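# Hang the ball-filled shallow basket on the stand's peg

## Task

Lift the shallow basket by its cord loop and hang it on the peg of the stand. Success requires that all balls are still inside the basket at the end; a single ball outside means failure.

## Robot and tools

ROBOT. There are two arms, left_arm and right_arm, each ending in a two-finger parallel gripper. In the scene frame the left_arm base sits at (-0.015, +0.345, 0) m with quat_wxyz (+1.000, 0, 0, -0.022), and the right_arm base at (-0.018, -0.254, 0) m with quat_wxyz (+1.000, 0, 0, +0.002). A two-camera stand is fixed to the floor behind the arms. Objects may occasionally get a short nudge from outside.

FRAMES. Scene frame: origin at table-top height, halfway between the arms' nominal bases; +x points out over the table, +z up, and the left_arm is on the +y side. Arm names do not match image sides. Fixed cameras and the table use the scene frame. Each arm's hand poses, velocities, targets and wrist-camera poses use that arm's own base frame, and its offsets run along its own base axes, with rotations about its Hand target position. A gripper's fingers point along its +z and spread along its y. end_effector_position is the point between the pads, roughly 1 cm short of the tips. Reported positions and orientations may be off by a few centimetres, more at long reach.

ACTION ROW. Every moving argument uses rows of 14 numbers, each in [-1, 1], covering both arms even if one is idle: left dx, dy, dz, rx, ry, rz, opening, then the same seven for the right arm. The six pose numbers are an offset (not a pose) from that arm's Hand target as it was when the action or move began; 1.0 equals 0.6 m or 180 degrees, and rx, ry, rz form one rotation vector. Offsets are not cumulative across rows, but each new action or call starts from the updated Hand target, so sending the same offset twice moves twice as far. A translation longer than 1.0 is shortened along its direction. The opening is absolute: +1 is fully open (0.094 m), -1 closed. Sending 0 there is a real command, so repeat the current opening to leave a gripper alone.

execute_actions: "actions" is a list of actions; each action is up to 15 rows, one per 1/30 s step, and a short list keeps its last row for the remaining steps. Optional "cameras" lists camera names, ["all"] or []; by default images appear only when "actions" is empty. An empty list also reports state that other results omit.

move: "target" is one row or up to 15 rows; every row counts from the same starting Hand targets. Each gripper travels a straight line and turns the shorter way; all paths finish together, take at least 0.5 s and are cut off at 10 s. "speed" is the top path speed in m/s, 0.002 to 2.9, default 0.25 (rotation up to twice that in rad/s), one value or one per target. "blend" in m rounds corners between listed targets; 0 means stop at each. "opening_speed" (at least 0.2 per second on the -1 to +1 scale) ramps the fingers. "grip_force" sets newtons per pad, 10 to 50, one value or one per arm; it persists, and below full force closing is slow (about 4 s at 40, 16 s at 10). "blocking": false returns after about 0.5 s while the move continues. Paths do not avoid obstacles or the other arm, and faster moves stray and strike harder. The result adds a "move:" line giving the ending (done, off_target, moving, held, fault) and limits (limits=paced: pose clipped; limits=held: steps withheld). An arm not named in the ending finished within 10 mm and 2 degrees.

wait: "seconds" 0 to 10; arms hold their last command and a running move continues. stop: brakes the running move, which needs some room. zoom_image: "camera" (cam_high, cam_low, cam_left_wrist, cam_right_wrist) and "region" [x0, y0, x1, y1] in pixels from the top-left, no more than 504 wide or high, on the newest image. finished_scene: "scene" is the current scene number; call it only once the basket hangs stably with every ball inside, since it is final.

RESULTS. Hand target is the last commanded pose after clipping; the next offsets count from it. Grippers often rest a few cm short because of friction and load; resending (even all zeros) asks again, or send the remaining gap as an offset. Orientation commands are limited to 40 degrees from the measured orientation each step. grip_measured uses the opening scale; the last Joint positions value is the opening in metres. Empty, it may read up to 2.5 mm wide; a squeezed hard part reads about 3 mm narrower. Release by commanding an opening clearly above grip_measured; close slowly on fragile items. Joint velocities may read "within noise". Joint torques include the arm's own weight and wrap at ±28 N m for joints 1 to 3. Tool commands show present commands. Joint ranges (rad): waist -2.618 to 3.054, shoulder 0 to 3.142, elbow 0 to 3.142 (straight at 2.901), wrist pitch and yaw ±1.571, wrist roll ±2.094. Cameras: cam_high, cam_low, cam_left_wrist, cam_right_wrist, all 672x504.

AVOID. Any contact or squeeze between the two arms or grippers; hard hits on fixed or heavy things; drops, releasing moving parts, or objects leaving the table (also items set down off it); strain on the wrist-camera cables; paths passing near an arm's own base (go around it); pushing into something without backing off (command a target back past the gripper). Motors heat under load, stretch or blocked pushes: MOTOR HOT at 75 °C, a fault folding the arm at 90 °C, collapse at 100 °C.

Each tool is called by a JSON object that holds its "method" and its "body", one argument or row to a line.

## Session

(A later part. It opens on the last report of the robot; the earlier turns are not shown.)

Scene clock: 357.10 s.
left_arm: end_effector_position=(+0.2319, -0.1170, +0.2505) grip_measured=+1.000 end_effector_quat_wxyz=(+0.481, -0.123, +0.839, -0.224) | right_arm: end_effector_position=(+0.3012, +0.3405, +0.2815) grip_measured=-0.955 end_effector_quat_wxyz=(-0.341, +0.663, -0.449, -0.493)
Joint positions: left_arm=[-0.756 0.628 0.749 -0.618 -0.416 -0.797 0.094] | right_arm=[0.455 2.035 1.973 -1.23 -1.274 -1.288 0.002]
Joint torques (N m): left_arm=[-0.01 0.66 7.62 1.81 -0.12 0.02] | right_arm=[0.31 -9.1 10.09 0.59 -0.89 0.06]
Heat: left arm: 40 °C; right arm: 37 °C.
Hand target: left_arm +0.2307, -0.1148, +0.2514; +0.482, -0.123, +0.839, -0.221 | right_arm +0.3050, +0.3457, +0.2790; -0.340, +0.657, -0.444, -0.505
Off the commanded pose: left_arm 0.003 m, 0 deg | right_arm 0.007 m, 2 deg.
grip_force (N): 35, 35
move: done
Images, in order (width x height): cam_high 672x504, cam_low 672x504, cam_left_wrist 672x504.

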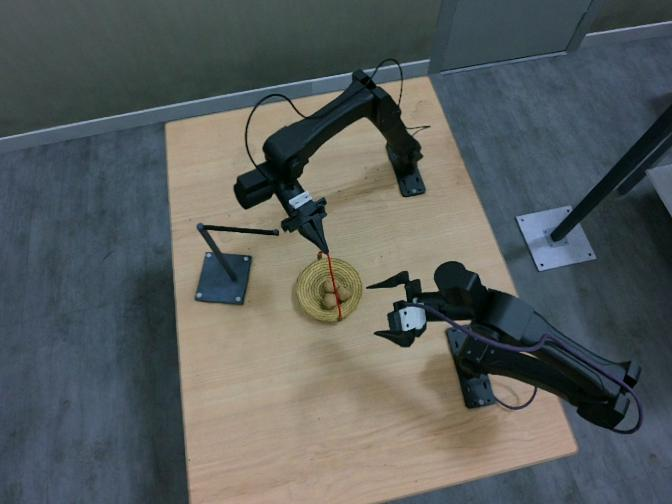

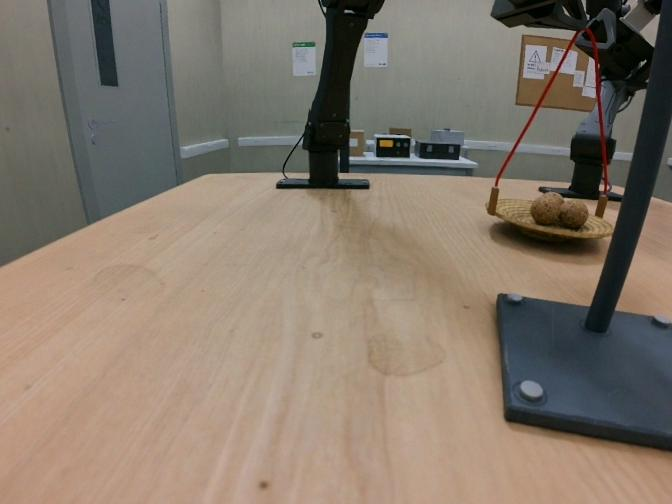

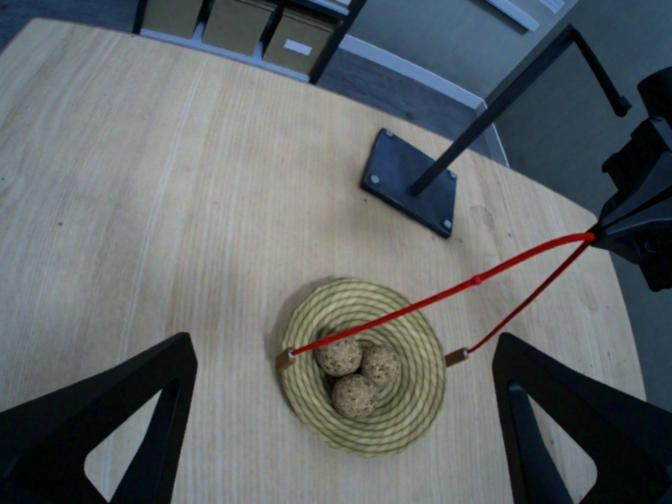

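{"method": "move", "body": {
  "target": [0,0,0,0,0,0,1, 0.0,0.004,0.04,0,0,0,-1],
  "cameras": ["cam_high","cam_low","cam_left_wrist"],
  "speed": 0.03
}}

{"method": "zoom_image", "body": {
  "camera": "cam_low",
  "region": [400, 20, 660, 260]
}}

{"method": "zoom_image", "body": {
  "camera": "cam_high",
  "region": [260, 200, 420, 340]
}}

Scene clock: 361.50 s.
left_arm: end_effector_position=(+0.2319, -0.1170, +0.2505) grip_measured=+1.000 end_effector_quat_wxyz=(+0.481, -0.123, +0.839, -0.224) | right_arm: end_effector_position=(+0.3032, +0.3429, +0.3006) grip_measured=-0.955 end_effector_quat_wxyz=(-0.342, +0.661, -0.454, -0.489)
Joint positions: left_arm=[-0.756 0.628 0.749 -0.618 -0.416 -0.797 0.094] | right_arm=[0.46 2.047 2.071 -1.273 -1.263 -1.243 0.002]
Joint torques (N m): left_arm=[-0.02 0.68 7.65 1.81 -0.12 0.03] | right_arm=[0.35 -9.05 11.67 0.47 -0.98 0]
Heat: left arm: 40 °C; right arm: 38 °C.
Hand target: left_arm +0.2307, -0.1148, +0.2514; +0.482, -0.123, +0.839, -0.221 | right_arm +0.3050, +0.3481, +0.3030; -0.340, +0.658, -0.444, -0.505
Off the commanded pose: left_arm 0.003 m, 0 deg | right_arm 0.006 m, 2 deg.
grip_force (N): 35, 35
move: done
Images, in order (width x height): cam_high 672x504, cam_low 672x504, cam_left_wrist 672x504.

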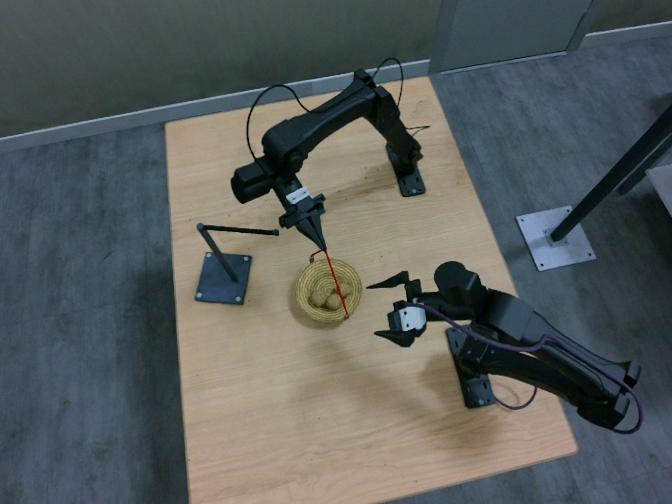

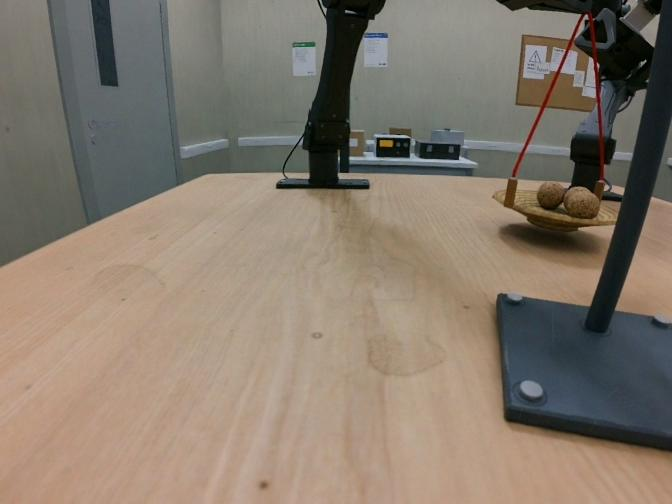

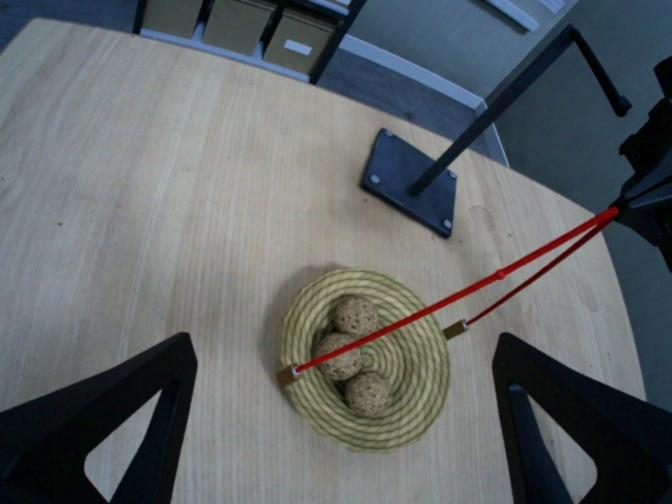

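Scaled by 1.938 from the camera's 672x504 image, which has a finer 960x720 frame.

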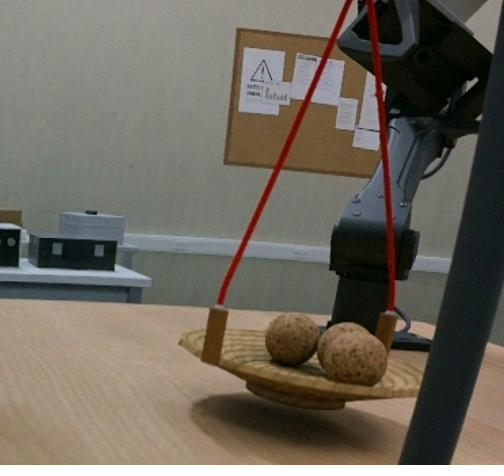

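Scaled by 3.150 from the camera's 672x504 image, which has a finer 960x720 frame.

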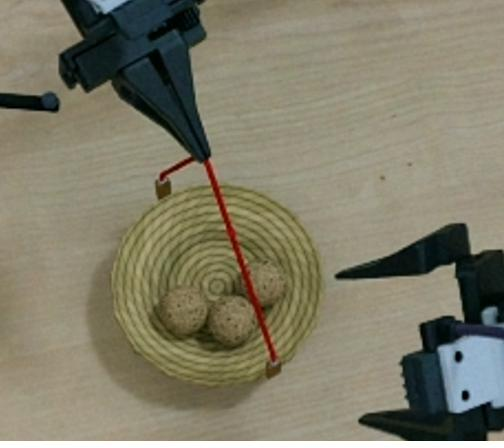

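{"method": "move", "body": {
  "target": [0,0,0,0,0,0,1, 0.024,-0.077,0.165,0.0287,0.002,-0.2006,-1],
  "cameras": ["all"],
  "speed": 0.05
}}

{"method": "zoom_image", "body": {
  "camera": "cam_high",
  "region": [180, 190, 420, 370]
}}

{"method": "zoom_image", "body": {
  "camera": "cam_left_wrist",
  "region": [250, 0, 672, 420]
}}

Scene clock: 383.47 s.
left_arm: end_effector_position=(+0.2319, -0.1170, +0.2505) grip_measured=+1.000 end_effector_quat_wxyz=(+0.481, -0.123, +0.839, -0.224) | right_arm: end_effector_position=(+0.3293, +0.3049, +0.3867) grip_measured=-0.955 end_effector_quat_wxyz=(+0.488, -0.467, +0.621, +0.398)
Joint positions: left_arm=[-0.756 0.628 0.749 -0.618 -0.416 -0.797 0.094] | right_arm=[0.433 1.517 1.535 -0.343 -0.868 -0.213 0.002]
Joint torques (N m): left_arm=[-0.02 0.66 7.64 1.81 -0.12 0.03] | right_arm=[0.23 -10.95 7.71 1.68 -0.22 0.09]
Heat: left arm: 40 °C; right arm: 38 °C.
Hand target: left_arm +0.2307, -0.1148, +0.2514; +0.482, -0.123, +0.839, -0.221 | right_arm +0.3194, +0.3019, +0.4020; +0.507, -0.470, +0.604, +0.396
Off the commanded pose: left_arm 0.003 m, 0 deg | right_arm 0.019 m, 3 deg.
grip_force (N): 35, 35
move: off_target (right_arm)

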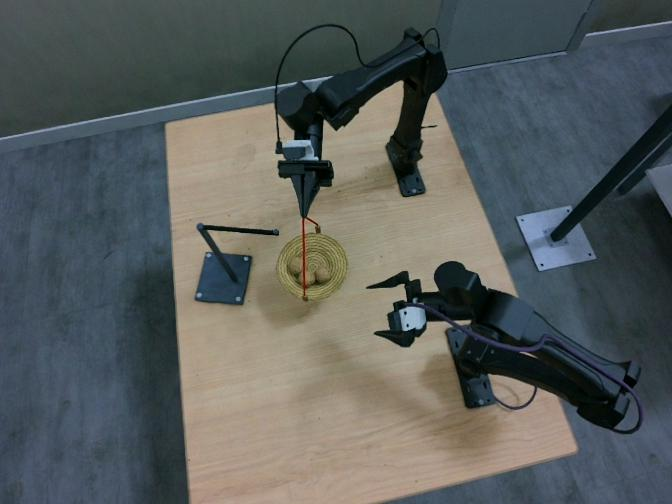

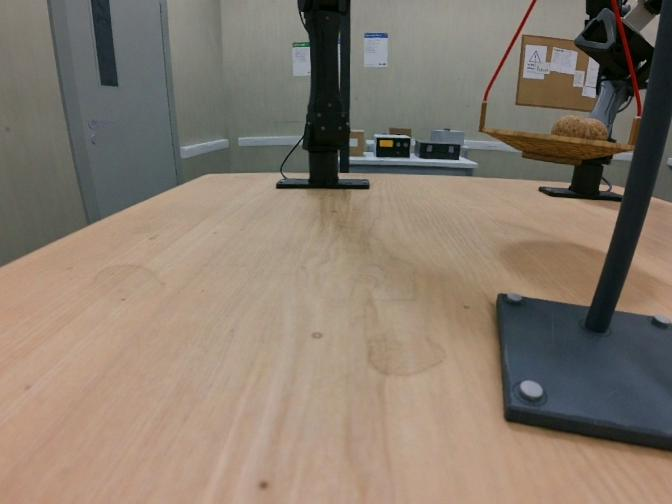

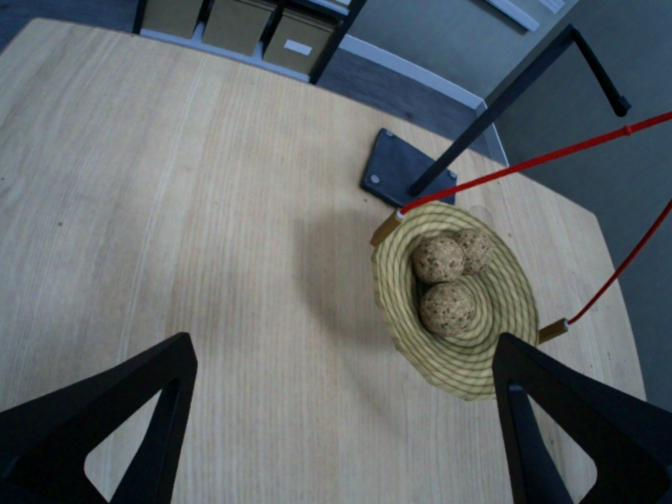

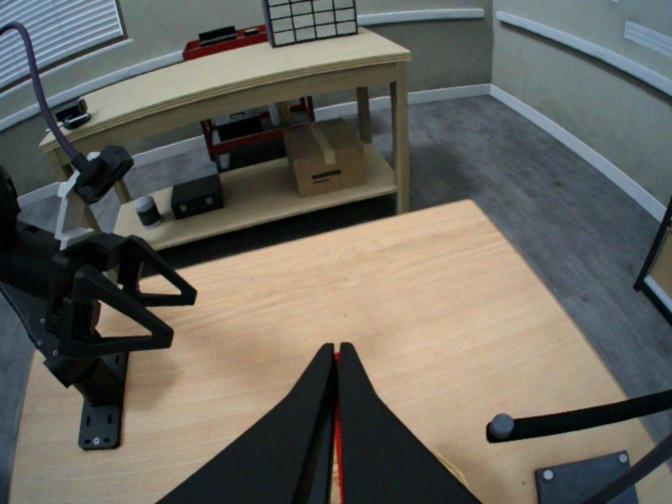

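Scaled by 2.100 from the camera's 672x504 image, which has a finer 960x720 frame.

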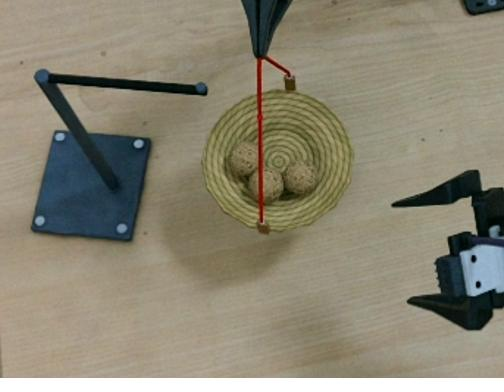

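Scaled by 1.194 from the camera's 672x504 image, which has a finer 960x720 frame.

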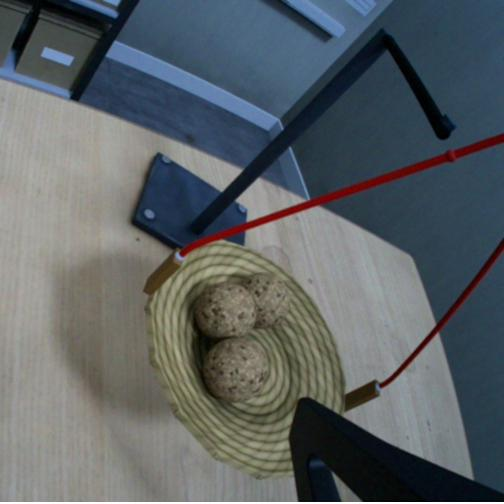

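{"method": "move", "body": {
  "target": [0,0,0,0,0,0,1, -0.004,-0.024,0.035,0,0,0,-1],
  "cameras": ["cam_high","cam_right_wrist","cam_left_wrist"],
  "speed": 0.04
}}

{"method": "zoom_image", "body": {
  "camera": "cam_left_wrist",
  "region": [350, 0, 672, 320]
}}

{"method": "zoom_image", "body": {
  "camera": "cam_high",
  "region": [180, 190, 420, 370]
}}

Scene clock: 393.97 s.
left_arm: end_effector_position=(+0.2319, -0.1170, +0.2505) grip_measured=+1.000 end_effector_quat_wxyz=(+0.481, -0.123, +0.839, -0.224) | right_arm: end_effector_position=(+0.3290, +0.2922, +0.3890) grip_measured=-0.955 end_effector_quat_wxyz=(+0.477, -0.458, +0.636, +0.399)
Joint positions: left_arm=[-0.756 0.628 0.749 -0.618 -0.416 -0.797 0.094] | right_arm=[0.401 1.508 1.563 -0.423 -0.886 -0.217 0.002]
Joint torques (N m): left_arm=[-0.01 0.66 7.64 1.81 -0.12 0.02] | right_arm=[-0.38 -10.55 12.82 1.48 -0.46 -0.06]
Heat: left arm: 40 °C; right arm: 38 °C.
Hand target: left_arm +0.2307, -0.1148, +0.2514; +0.482, -0.123, +0.839, -0.221 | right_arm +0.3170, +0.2875, +0.4230; +0.507, -0.470, +0.604, +0.396
Off the commanded pose: left_arm 0.003 m, 0 deg | right_arm 0.036 m, 5 deg.
grip_force (N): 35, 35
move: off_target (right_arm)
Images, in order (width x height): cam_high 672x504, cam_left_wrist 672x504, cam_right_wrist 672x504.

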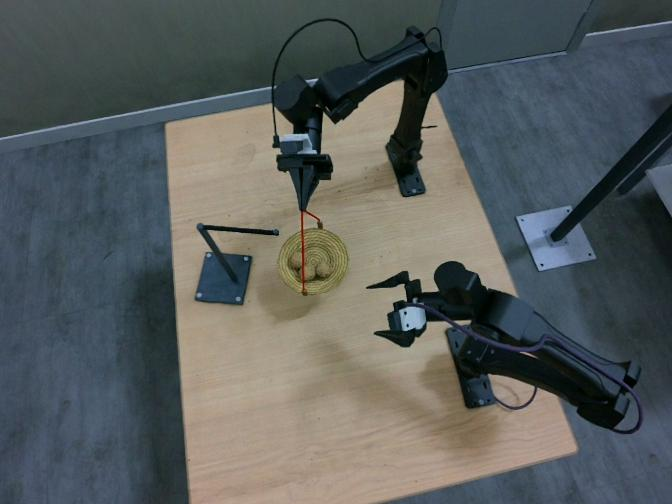

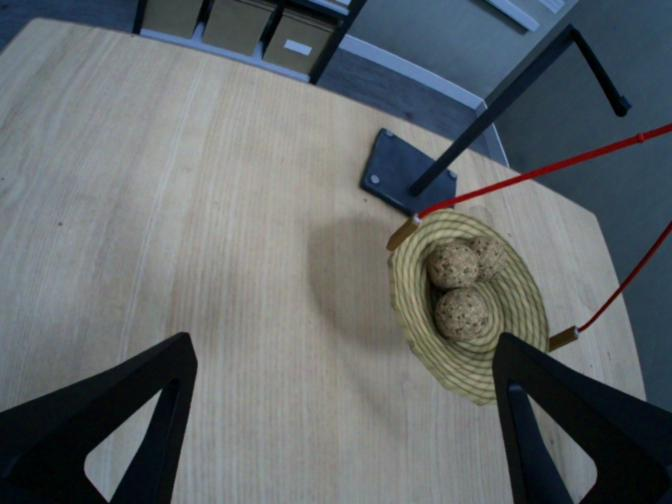

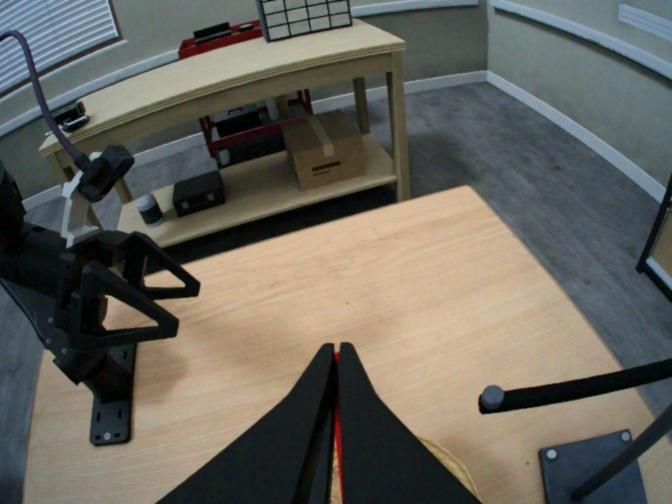

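Scaled by 1.565 from the camera's 672x504 image, which has a finer 960x720 frame.

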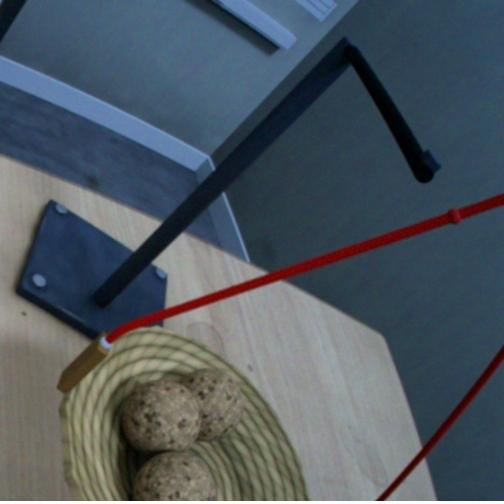

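Scaled by 2.100 from the camera's 672x504 image, which has a finer 960x720 frame.

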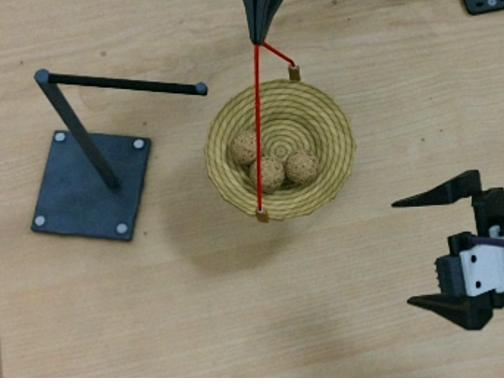

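{"method": "move", "body": {
  "target": [0,0,0,0,0,0,1, 0.0,0.0,0.025,0,0,0,-1],
  "cameras": ["cam_right_wrist"],
  "speed": 0.04
}}

Scene clock: 397.90 s.
left_arm: end_effector_position=(+0.2319, -0.1170, +0.2505) grip_measured=+1.000 end_effector_quat_wxyz=(+0.481, -0.123, +0.839, -0.224) | right_arm: end_effector_position=(+0.3231, +0.2901, +0.4158) grip_measured=-0.955 end_effector_quat_wxyz=(+0.487, -0.461, +0.627, +0.397)
Joint positions: left_arm=[-0.756 0.628 0.749 -0.618 -0.416 -0.797 0.094] | right_arm=[0.401 1.508 1.655 -0.486 -0.889 -0.217 0.002]
Joint torques (N m): left_arm=[-0.02 0.66 7.62 1.81 -0.12 0.02] | right_arm=[-0.42 -8.14 12.36 1.46 -0.43 -0.04]
Heat: left arm: 40 °C; right arm: 39 °C.
Hand target: left_arm +0.2307, -0.1148, +0.2514; +0.482, -0.123, +0.839, -0.221 | right_arm +0.3170, +0.2875, +0.4381; +0.507, -0.470, +0.604, +0.396
Off the commanded pose: left_arm 0.003 m, 0 deg | right_arm 0.023 m, 4 deg.
grip_force (N): 35, 35
move: off_target (right_arm)
Images, in order (width x height): cam_right_wrist 672x504.

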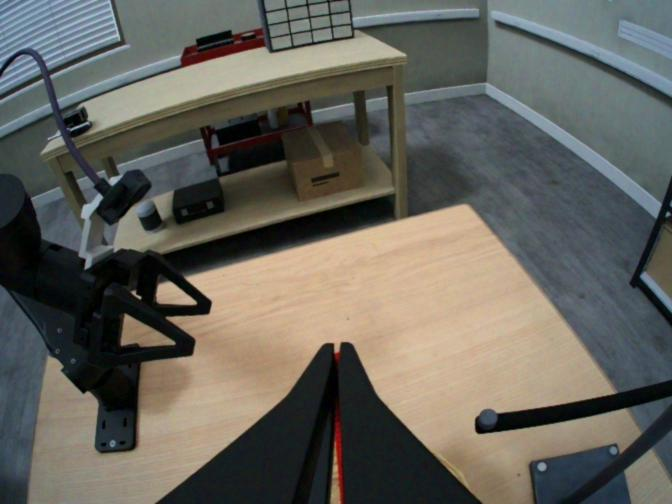

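{"method": "move", "body": {
  "target": [0,0,0,0,0,0,1, 0.0916,-0.021,0.0,0,0,0,-1],
  "cameras": ["all"],
  "speed": 0.04
}}

{"method": "zoom_image", "body": {
  "camera": "cam_left_wrist",
  "region": [350, 0, 672, 320]
}}

{"method": "zoom_image", "body": {
  "camera": "cam_high",
  "region": [180, 160, 380, 310]
}}

Scene clock: 402.50 s.
left_arm: end_effector_position=(+0.2319, -0.1170, +0.2505) grip_measured=+1.000 end_effector_quat_wxyz=(+0.481, -0.123, +0.839, -0.224) | right_arm: end_effector_position=(+0.3694, +0.2739, +0.4301) grip_measured=-0.955 end_effector_quat_wxyz=(+0.501, -0.462, +0.617, +0.394)
Joint positions: left_arm=[-0.756 0.628 0.749 -0.618 -0.416 -0.797 0.094] | right_arm=[0.305 1.663 1.857 -0.536 -0.977 -0.264 0.002]
Joint torques (N m): left_arm=[-0.02 0.66 7.64 1.81 -0.13 0.02] | right_arm=[-0.38 -6.67 12.38 1.4 -0.47 -0.05]
Heat: left arm: 40 °C; right arm: 40 °C.
Hand target: left_arm +0.2307, -0.1148, +0.2514; +0.482, -0.123, +0.839, -0.221 | right_arm +0.3718, +0.2749, +0.4381; +0.507, -0.470, +0.604, +0.396
Off the commanded pose: left_arm 0.003 m, 0 deg | right_arm 0.008 m, 2 deg.
grip_force (N): 35, 35
move: done

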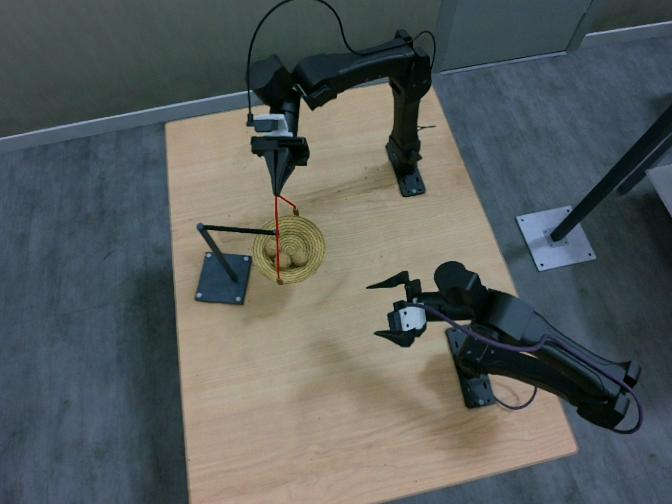

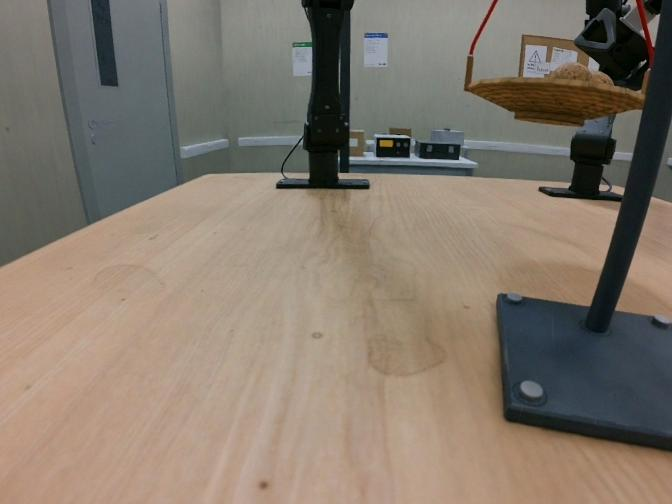

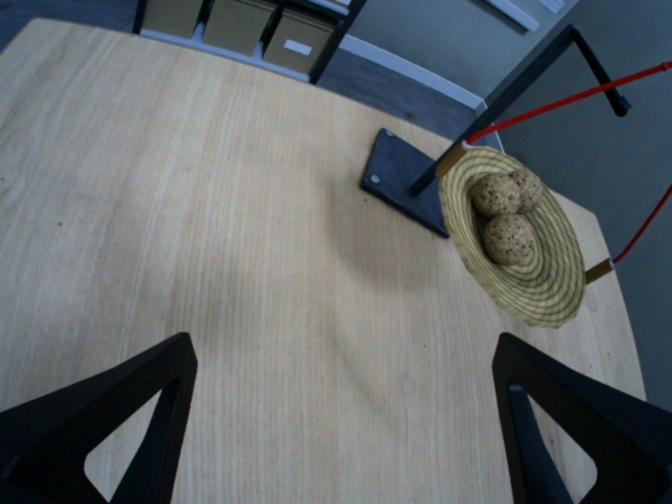

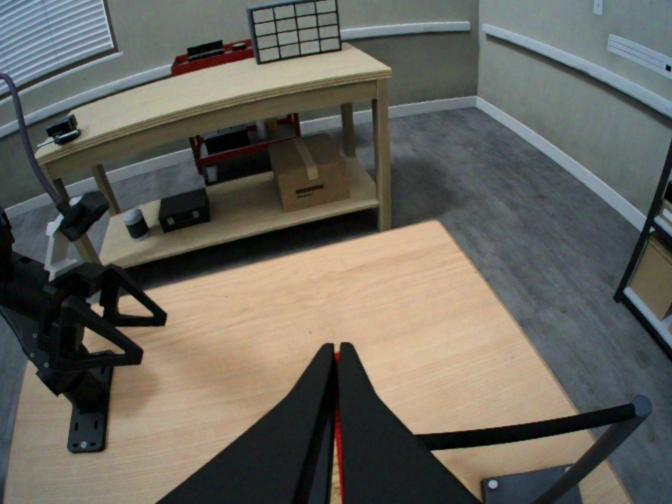

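Scaled by 1.565 from the camera's 672x504 image, which has a finer 960x720 frame.

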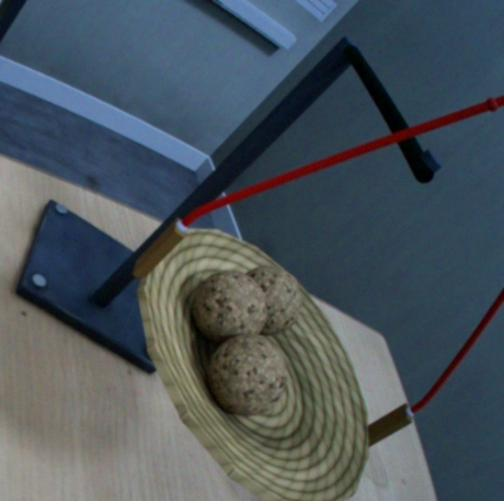

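Scaled by 2.520 from the camera's 672x504 image, which has a finer 960x720 frame.

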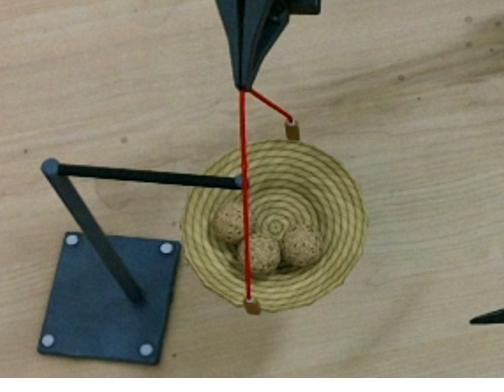

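{"method": "zoom_image", "body": {
  "camera": "cam_high",
  "region": [230, 160, 340, 290]
}}

{"method": "zoom_image", "body": {
  "camera": "cam_right_wrist",
  "region": [260, 320, 500, 504]
}}

{"method": "zoom_image", "body": {
  "camera": "cam_left_wrist",
  "region": [560, 20, 672, 180]
}}

Scaled by 3.877 from the camera's 672x504 image, which has a finer 960x720 frame.

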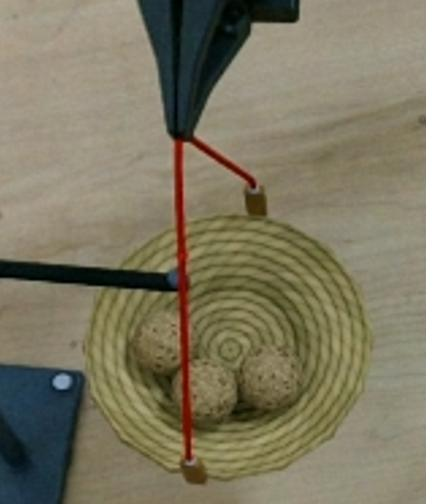

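Scaled by 2.100 from the camera's 672x504 image, which has a finer 960x720 frame.

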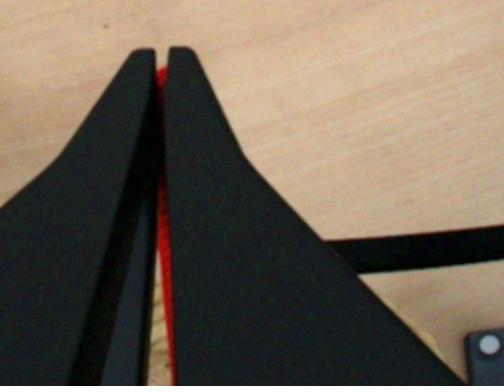

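Scaled by 3.150 from the camera's 672x504 image, which has a finer 960x720 frame.

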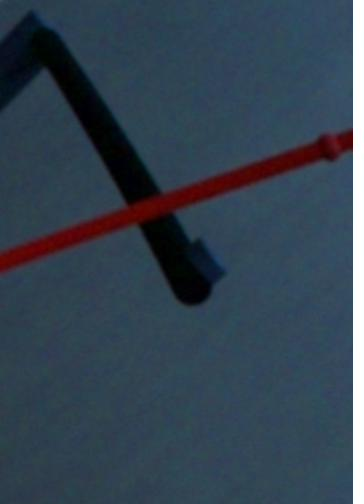

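{"method": "move", "body": {
  "target": [0,0,0,0,0,0,1, 0.0,0.022,0.025,0,0,0,-1],
  "cameras": ["cam_high","cam_right_wrist"],
  "speed": 0.04
}}

{"method": "zoom_image", "body": {
  "camera": "cam_high",
  "region": [230, 160, 340, 290]
}}

Scene clock: 451.23 s.
left_arm: end_effector_position=(+0.2319, -0.1170, +0.2505) grip_measured=+1.000 end_effector_quat_wxyz=(+0.481, -0.123, +0.839, -0.224) | right_arm: end_effector_position=(+0.3686, +0.2844, +0.4471) grip_measured=-0.955 end_effector_quat_wxyz=(+0.503, -0.467, +0.611, +0.395)
Joint positions: left_arm=[-0.756 0.628 0.749 -0.618 -0.416 -0.797 0.094] | right_arm=[0.331 1.709 1.975 -0.592 -0.963 -0.257 0.002]
Joint torques (N m): left_arm=[-0.01 0.65 7.64 1.81 -0.12 0.02] | right_arm=[0.36 -6.82 12.07 1.42 -0.24 0.08]
Motor temperatures (°C): left_arm=[25 26 39 40 26 22 23] | right_arm=[25 33 42 35 29 26 27]
Heat: left arm: 40 °C; right arm: 42 °C.
Hand target: left_arm +0.2307, -0.1148, +0.2514; +0.482, -0.123, +0.839, -0.221 | right_arm +0.3719, +0.2881, +0.4530; +0.507, -0.470, +0.604, +0.396
Off the commanded pose: left_arm 0.003 m, 0 deg | right_arm 0.008 m, 1 deg.
grip_force (N): 35, 35
move: done
Images, in order (width x height): cam_high 672x504, cam_right_wrist 672x504.

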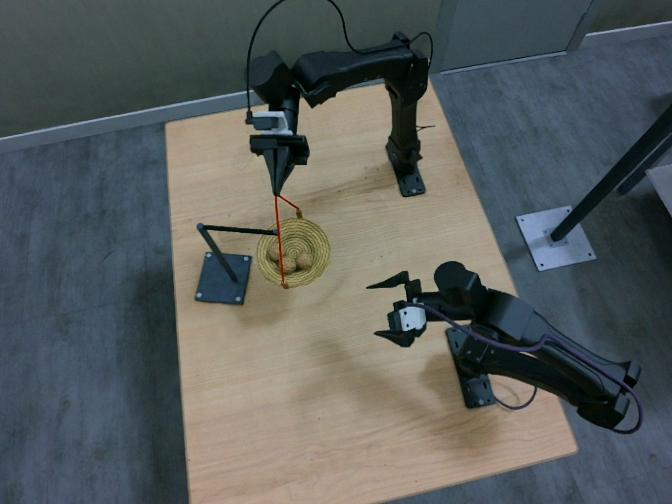

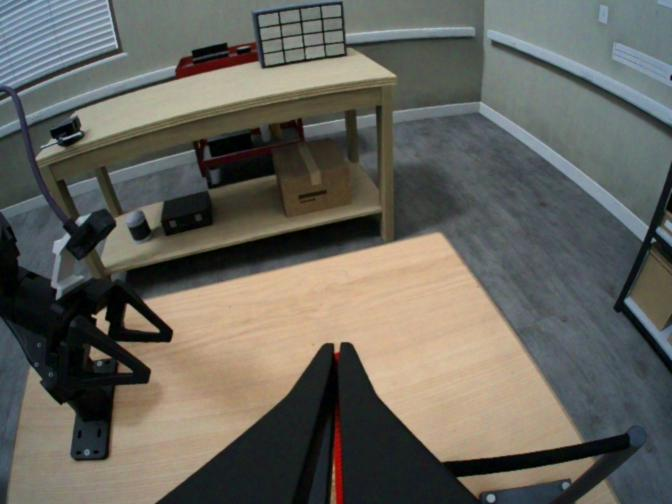

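Scaled by 3.877 from the camera's 672x504 image, which has a finer 960x720 frame.

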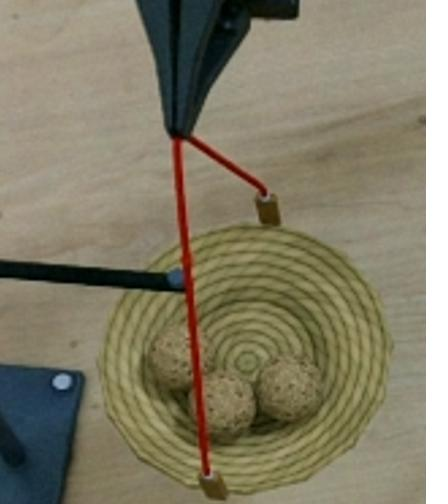

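{"method": "move", "body": {
  "target": [0,0,0,0,0,0,1, 0.06,-0.0143,0.0,0,0,0,-1],
  "cameras": ["all"],
  "speed": 0.03
}}

{"method": "zoom_image", "body": {
  "camera": "cam_high",
  "region": [210, 160, 320, 290]
}}

{"method": "zoom_image", "body": {
  "camera": "cam_left_wrist",
  "region": [480, 0, 672, 240]
}}

Scene clock: 455.60 s.
left_arm: end_effector_position=(+0.2319, -0.1170, +0.2505) grip_measured=+1.000 end_effector_quat_wxyz=(+0.481, -0.123, +0.839, -0.224) | right_arm: end_effector_position=(+0.4045, +0.2785, +0.4494) grip_measured=-0.955 end_effector_quat_wxyz=(+0.504, -0.462, +0.615, +0.393)
Joint positions: left_arm=[-0.756 0.628 0.749 -0.618 -0.416 -0.797 0.094] | right_arm=[0.288 1.855 2.175 -0.662 -0.992 -0.272 0.002]
Joint torques (N m): left_arm=[-0.01 0.66 7.65 1.81 -0.12 0.02] | right_arm=[-0.36 -7.8 11.75 1.39 -0.48 -0.05]
Heat: left arm: 40 °C; right arm: 42 °C.
Hand target: left_arm +0.2307, -0.1148, +0.2514; +0.482, -0.123, +0.839, -0.221 | right_arm +0.4080, +0.2795, +0.4530; +0.507, -0.470, +0.604, +0.396
Off the commanded pose: left_arm 0.003 m, 0 deg | right_arm 0.005 m, 2 deg.
grip_force (N): 35, 35
move: done

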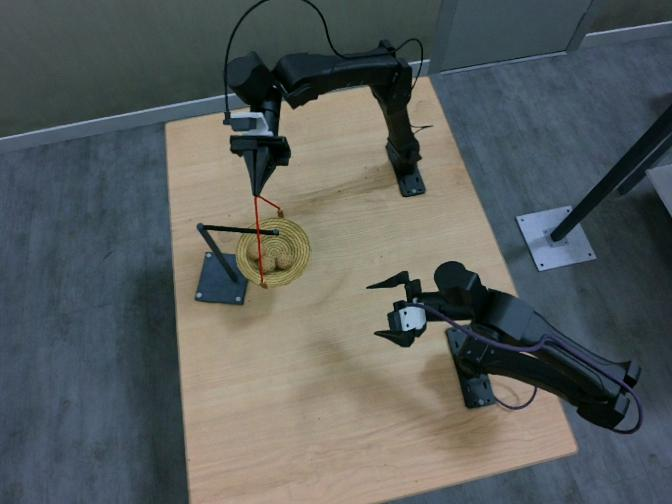

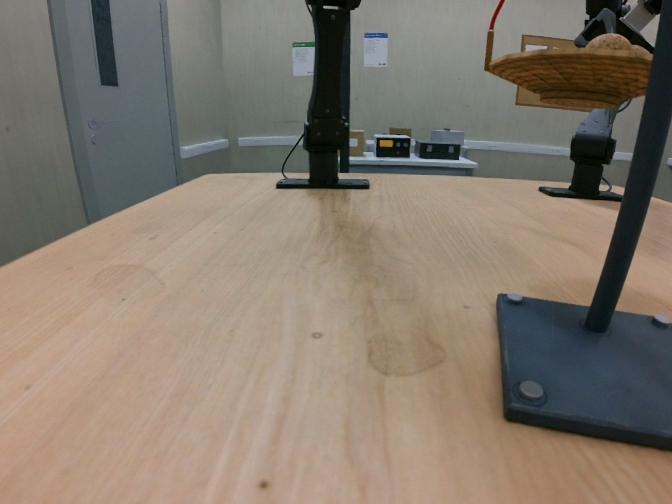

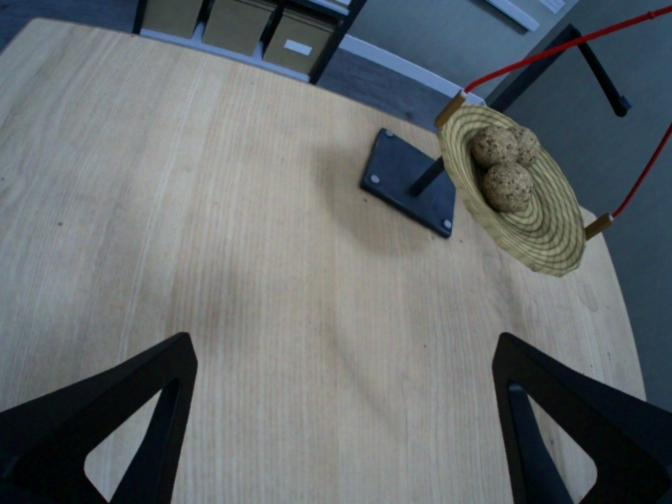

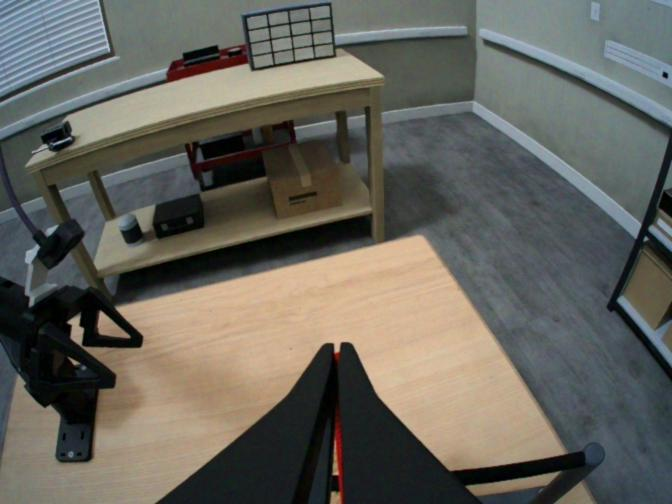

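Scaled by 3.877 from the camera's 672x504 image, which has a finer 960x720 frame.

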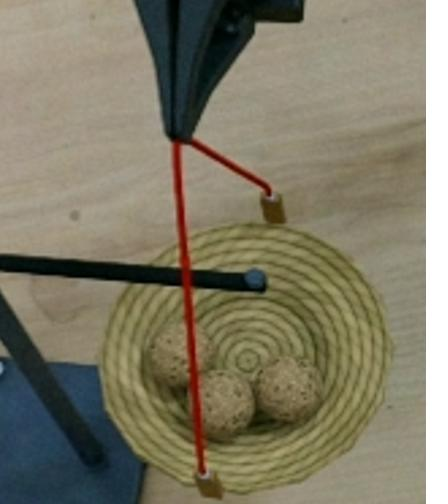

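Scaled by 2.100 from the camera's 672x504 image, which has a finer 960x720 frame.

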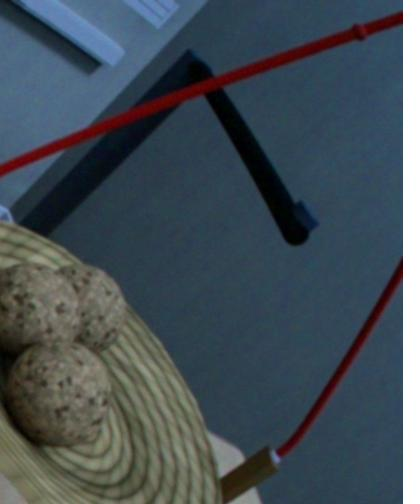

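{"method": "move", "body": {
  "target": [0,0,0,0,0,0,1, 0.02,-0.005,-0.06,0,0,0,-1],
  "cameras": ["cam_high","cam_right_wrist","cam_left_wrist"],
  "speed": 0.03
}}

{"method": "zoom_image", "body": {
  "camera": "cam_high",
  "region": [210, 160, 320, 290]
}}

{"method": "zoom_image", "body": {
  "camera": "cam_left_wrist",
  "region": [480, 0, 672, 240]
}}

{"method": "zoom_image", "body": {
  "camera": "cam_right_wrist",
  "region": [230, 320, 480, 504]
}}

Scene clock: 463.33 s.
left_arm: end_effector_position=(+0.2319, -0.1170, +0.2505) grip_measured=+1.000 end_effector_quat_wxyz=(+0.481, -0.123, +0.839, -0.224) | right_arm: end_effector_position=(+0.4215, +0.2774, +0.4153) grip_measured=-0.955 end_effector_quat_wxyz=(+0.502, -0.464, +0.615, +0.393)
Joint positions: left_arm=[-0.756 0.628 0.749 -0.618 -0.416 -0.797 0.094] | right_arm=[0.273 1.855 2.032 -0.537 -1.008 -0.291 0.002]
Joint torques (N m): left_arm=[-0.02 0.66 7.64 1.81 -0.12 0.02] | right_arm=[-0.43 -10.67 7.24 1.58 -0.49 -0.03]
Heat: left arm: 40 °C; right arm: 43 °C.
Hand target: left_arm +0.2307, -0.1148, +0.2514; +0.482, -0.123, +0.839, -0.221 | right_arm +0.4200, +0.2765, +0.4170; +0.507, -0.470, +0.604, +0.396
Off the commanded pose: left_arm 0.003 m, 0 deg | right_arm 0.002 m, 2 deg.
grip_force (N): 35, 35
move: done
Images, in order (width x height): cam_high 672x504, cam_left_wrist 672x504, cam_right_wrist 672x504.

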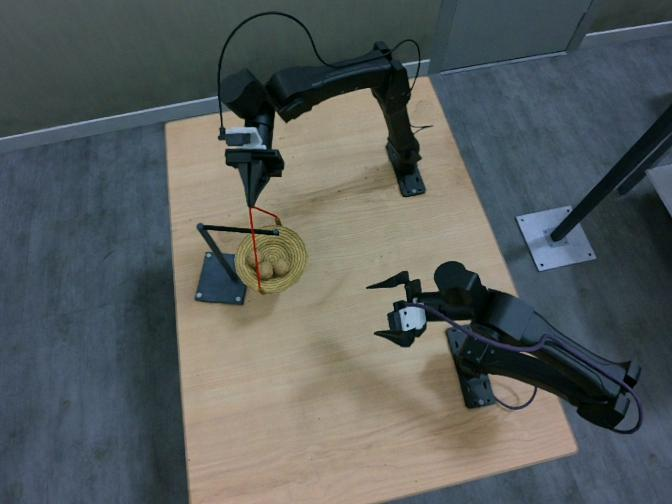

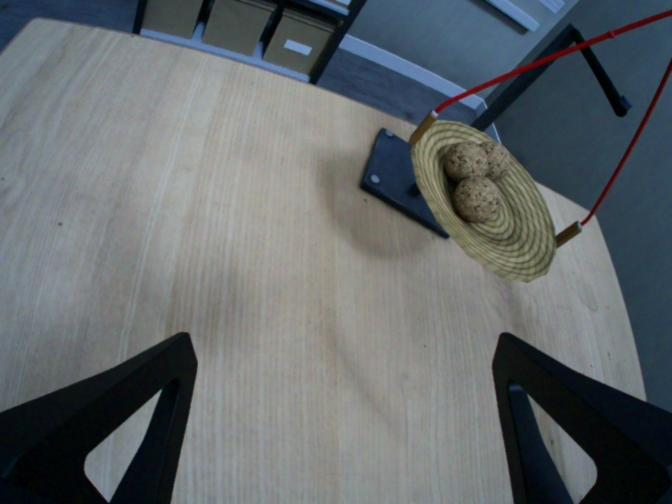

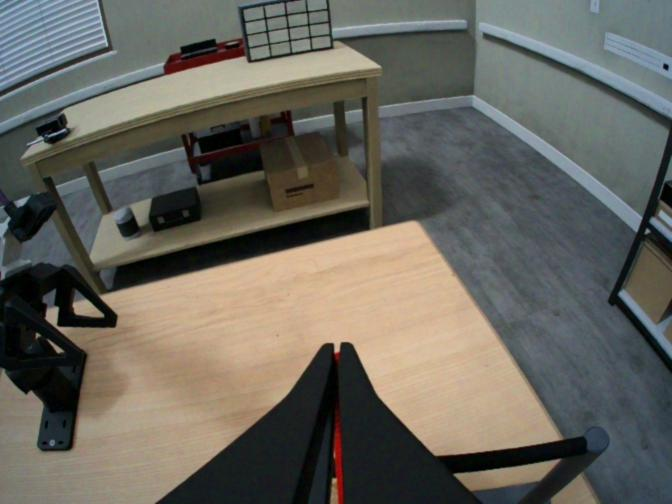

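Scaled by 3.877 from the camera's 672x504 image, which has a finer 960x720 frame.

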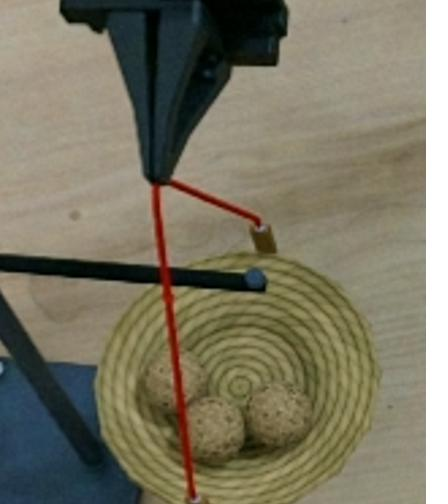

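Scaled by 2.100 from the camera's 672x504 image, which has a finer 960x720 frame.

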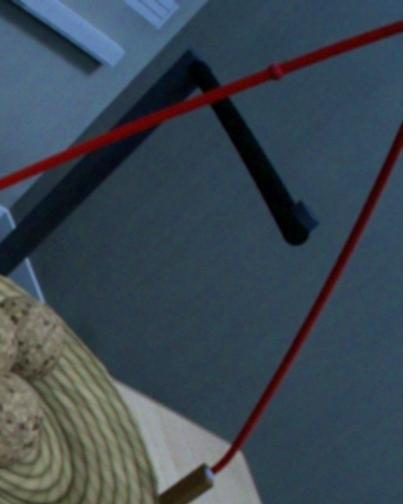

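Scaled by 2.016 from the camera's 672x504 image, which has a finer 960x720 frame.

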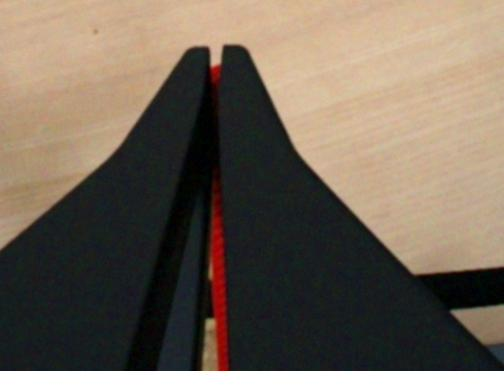

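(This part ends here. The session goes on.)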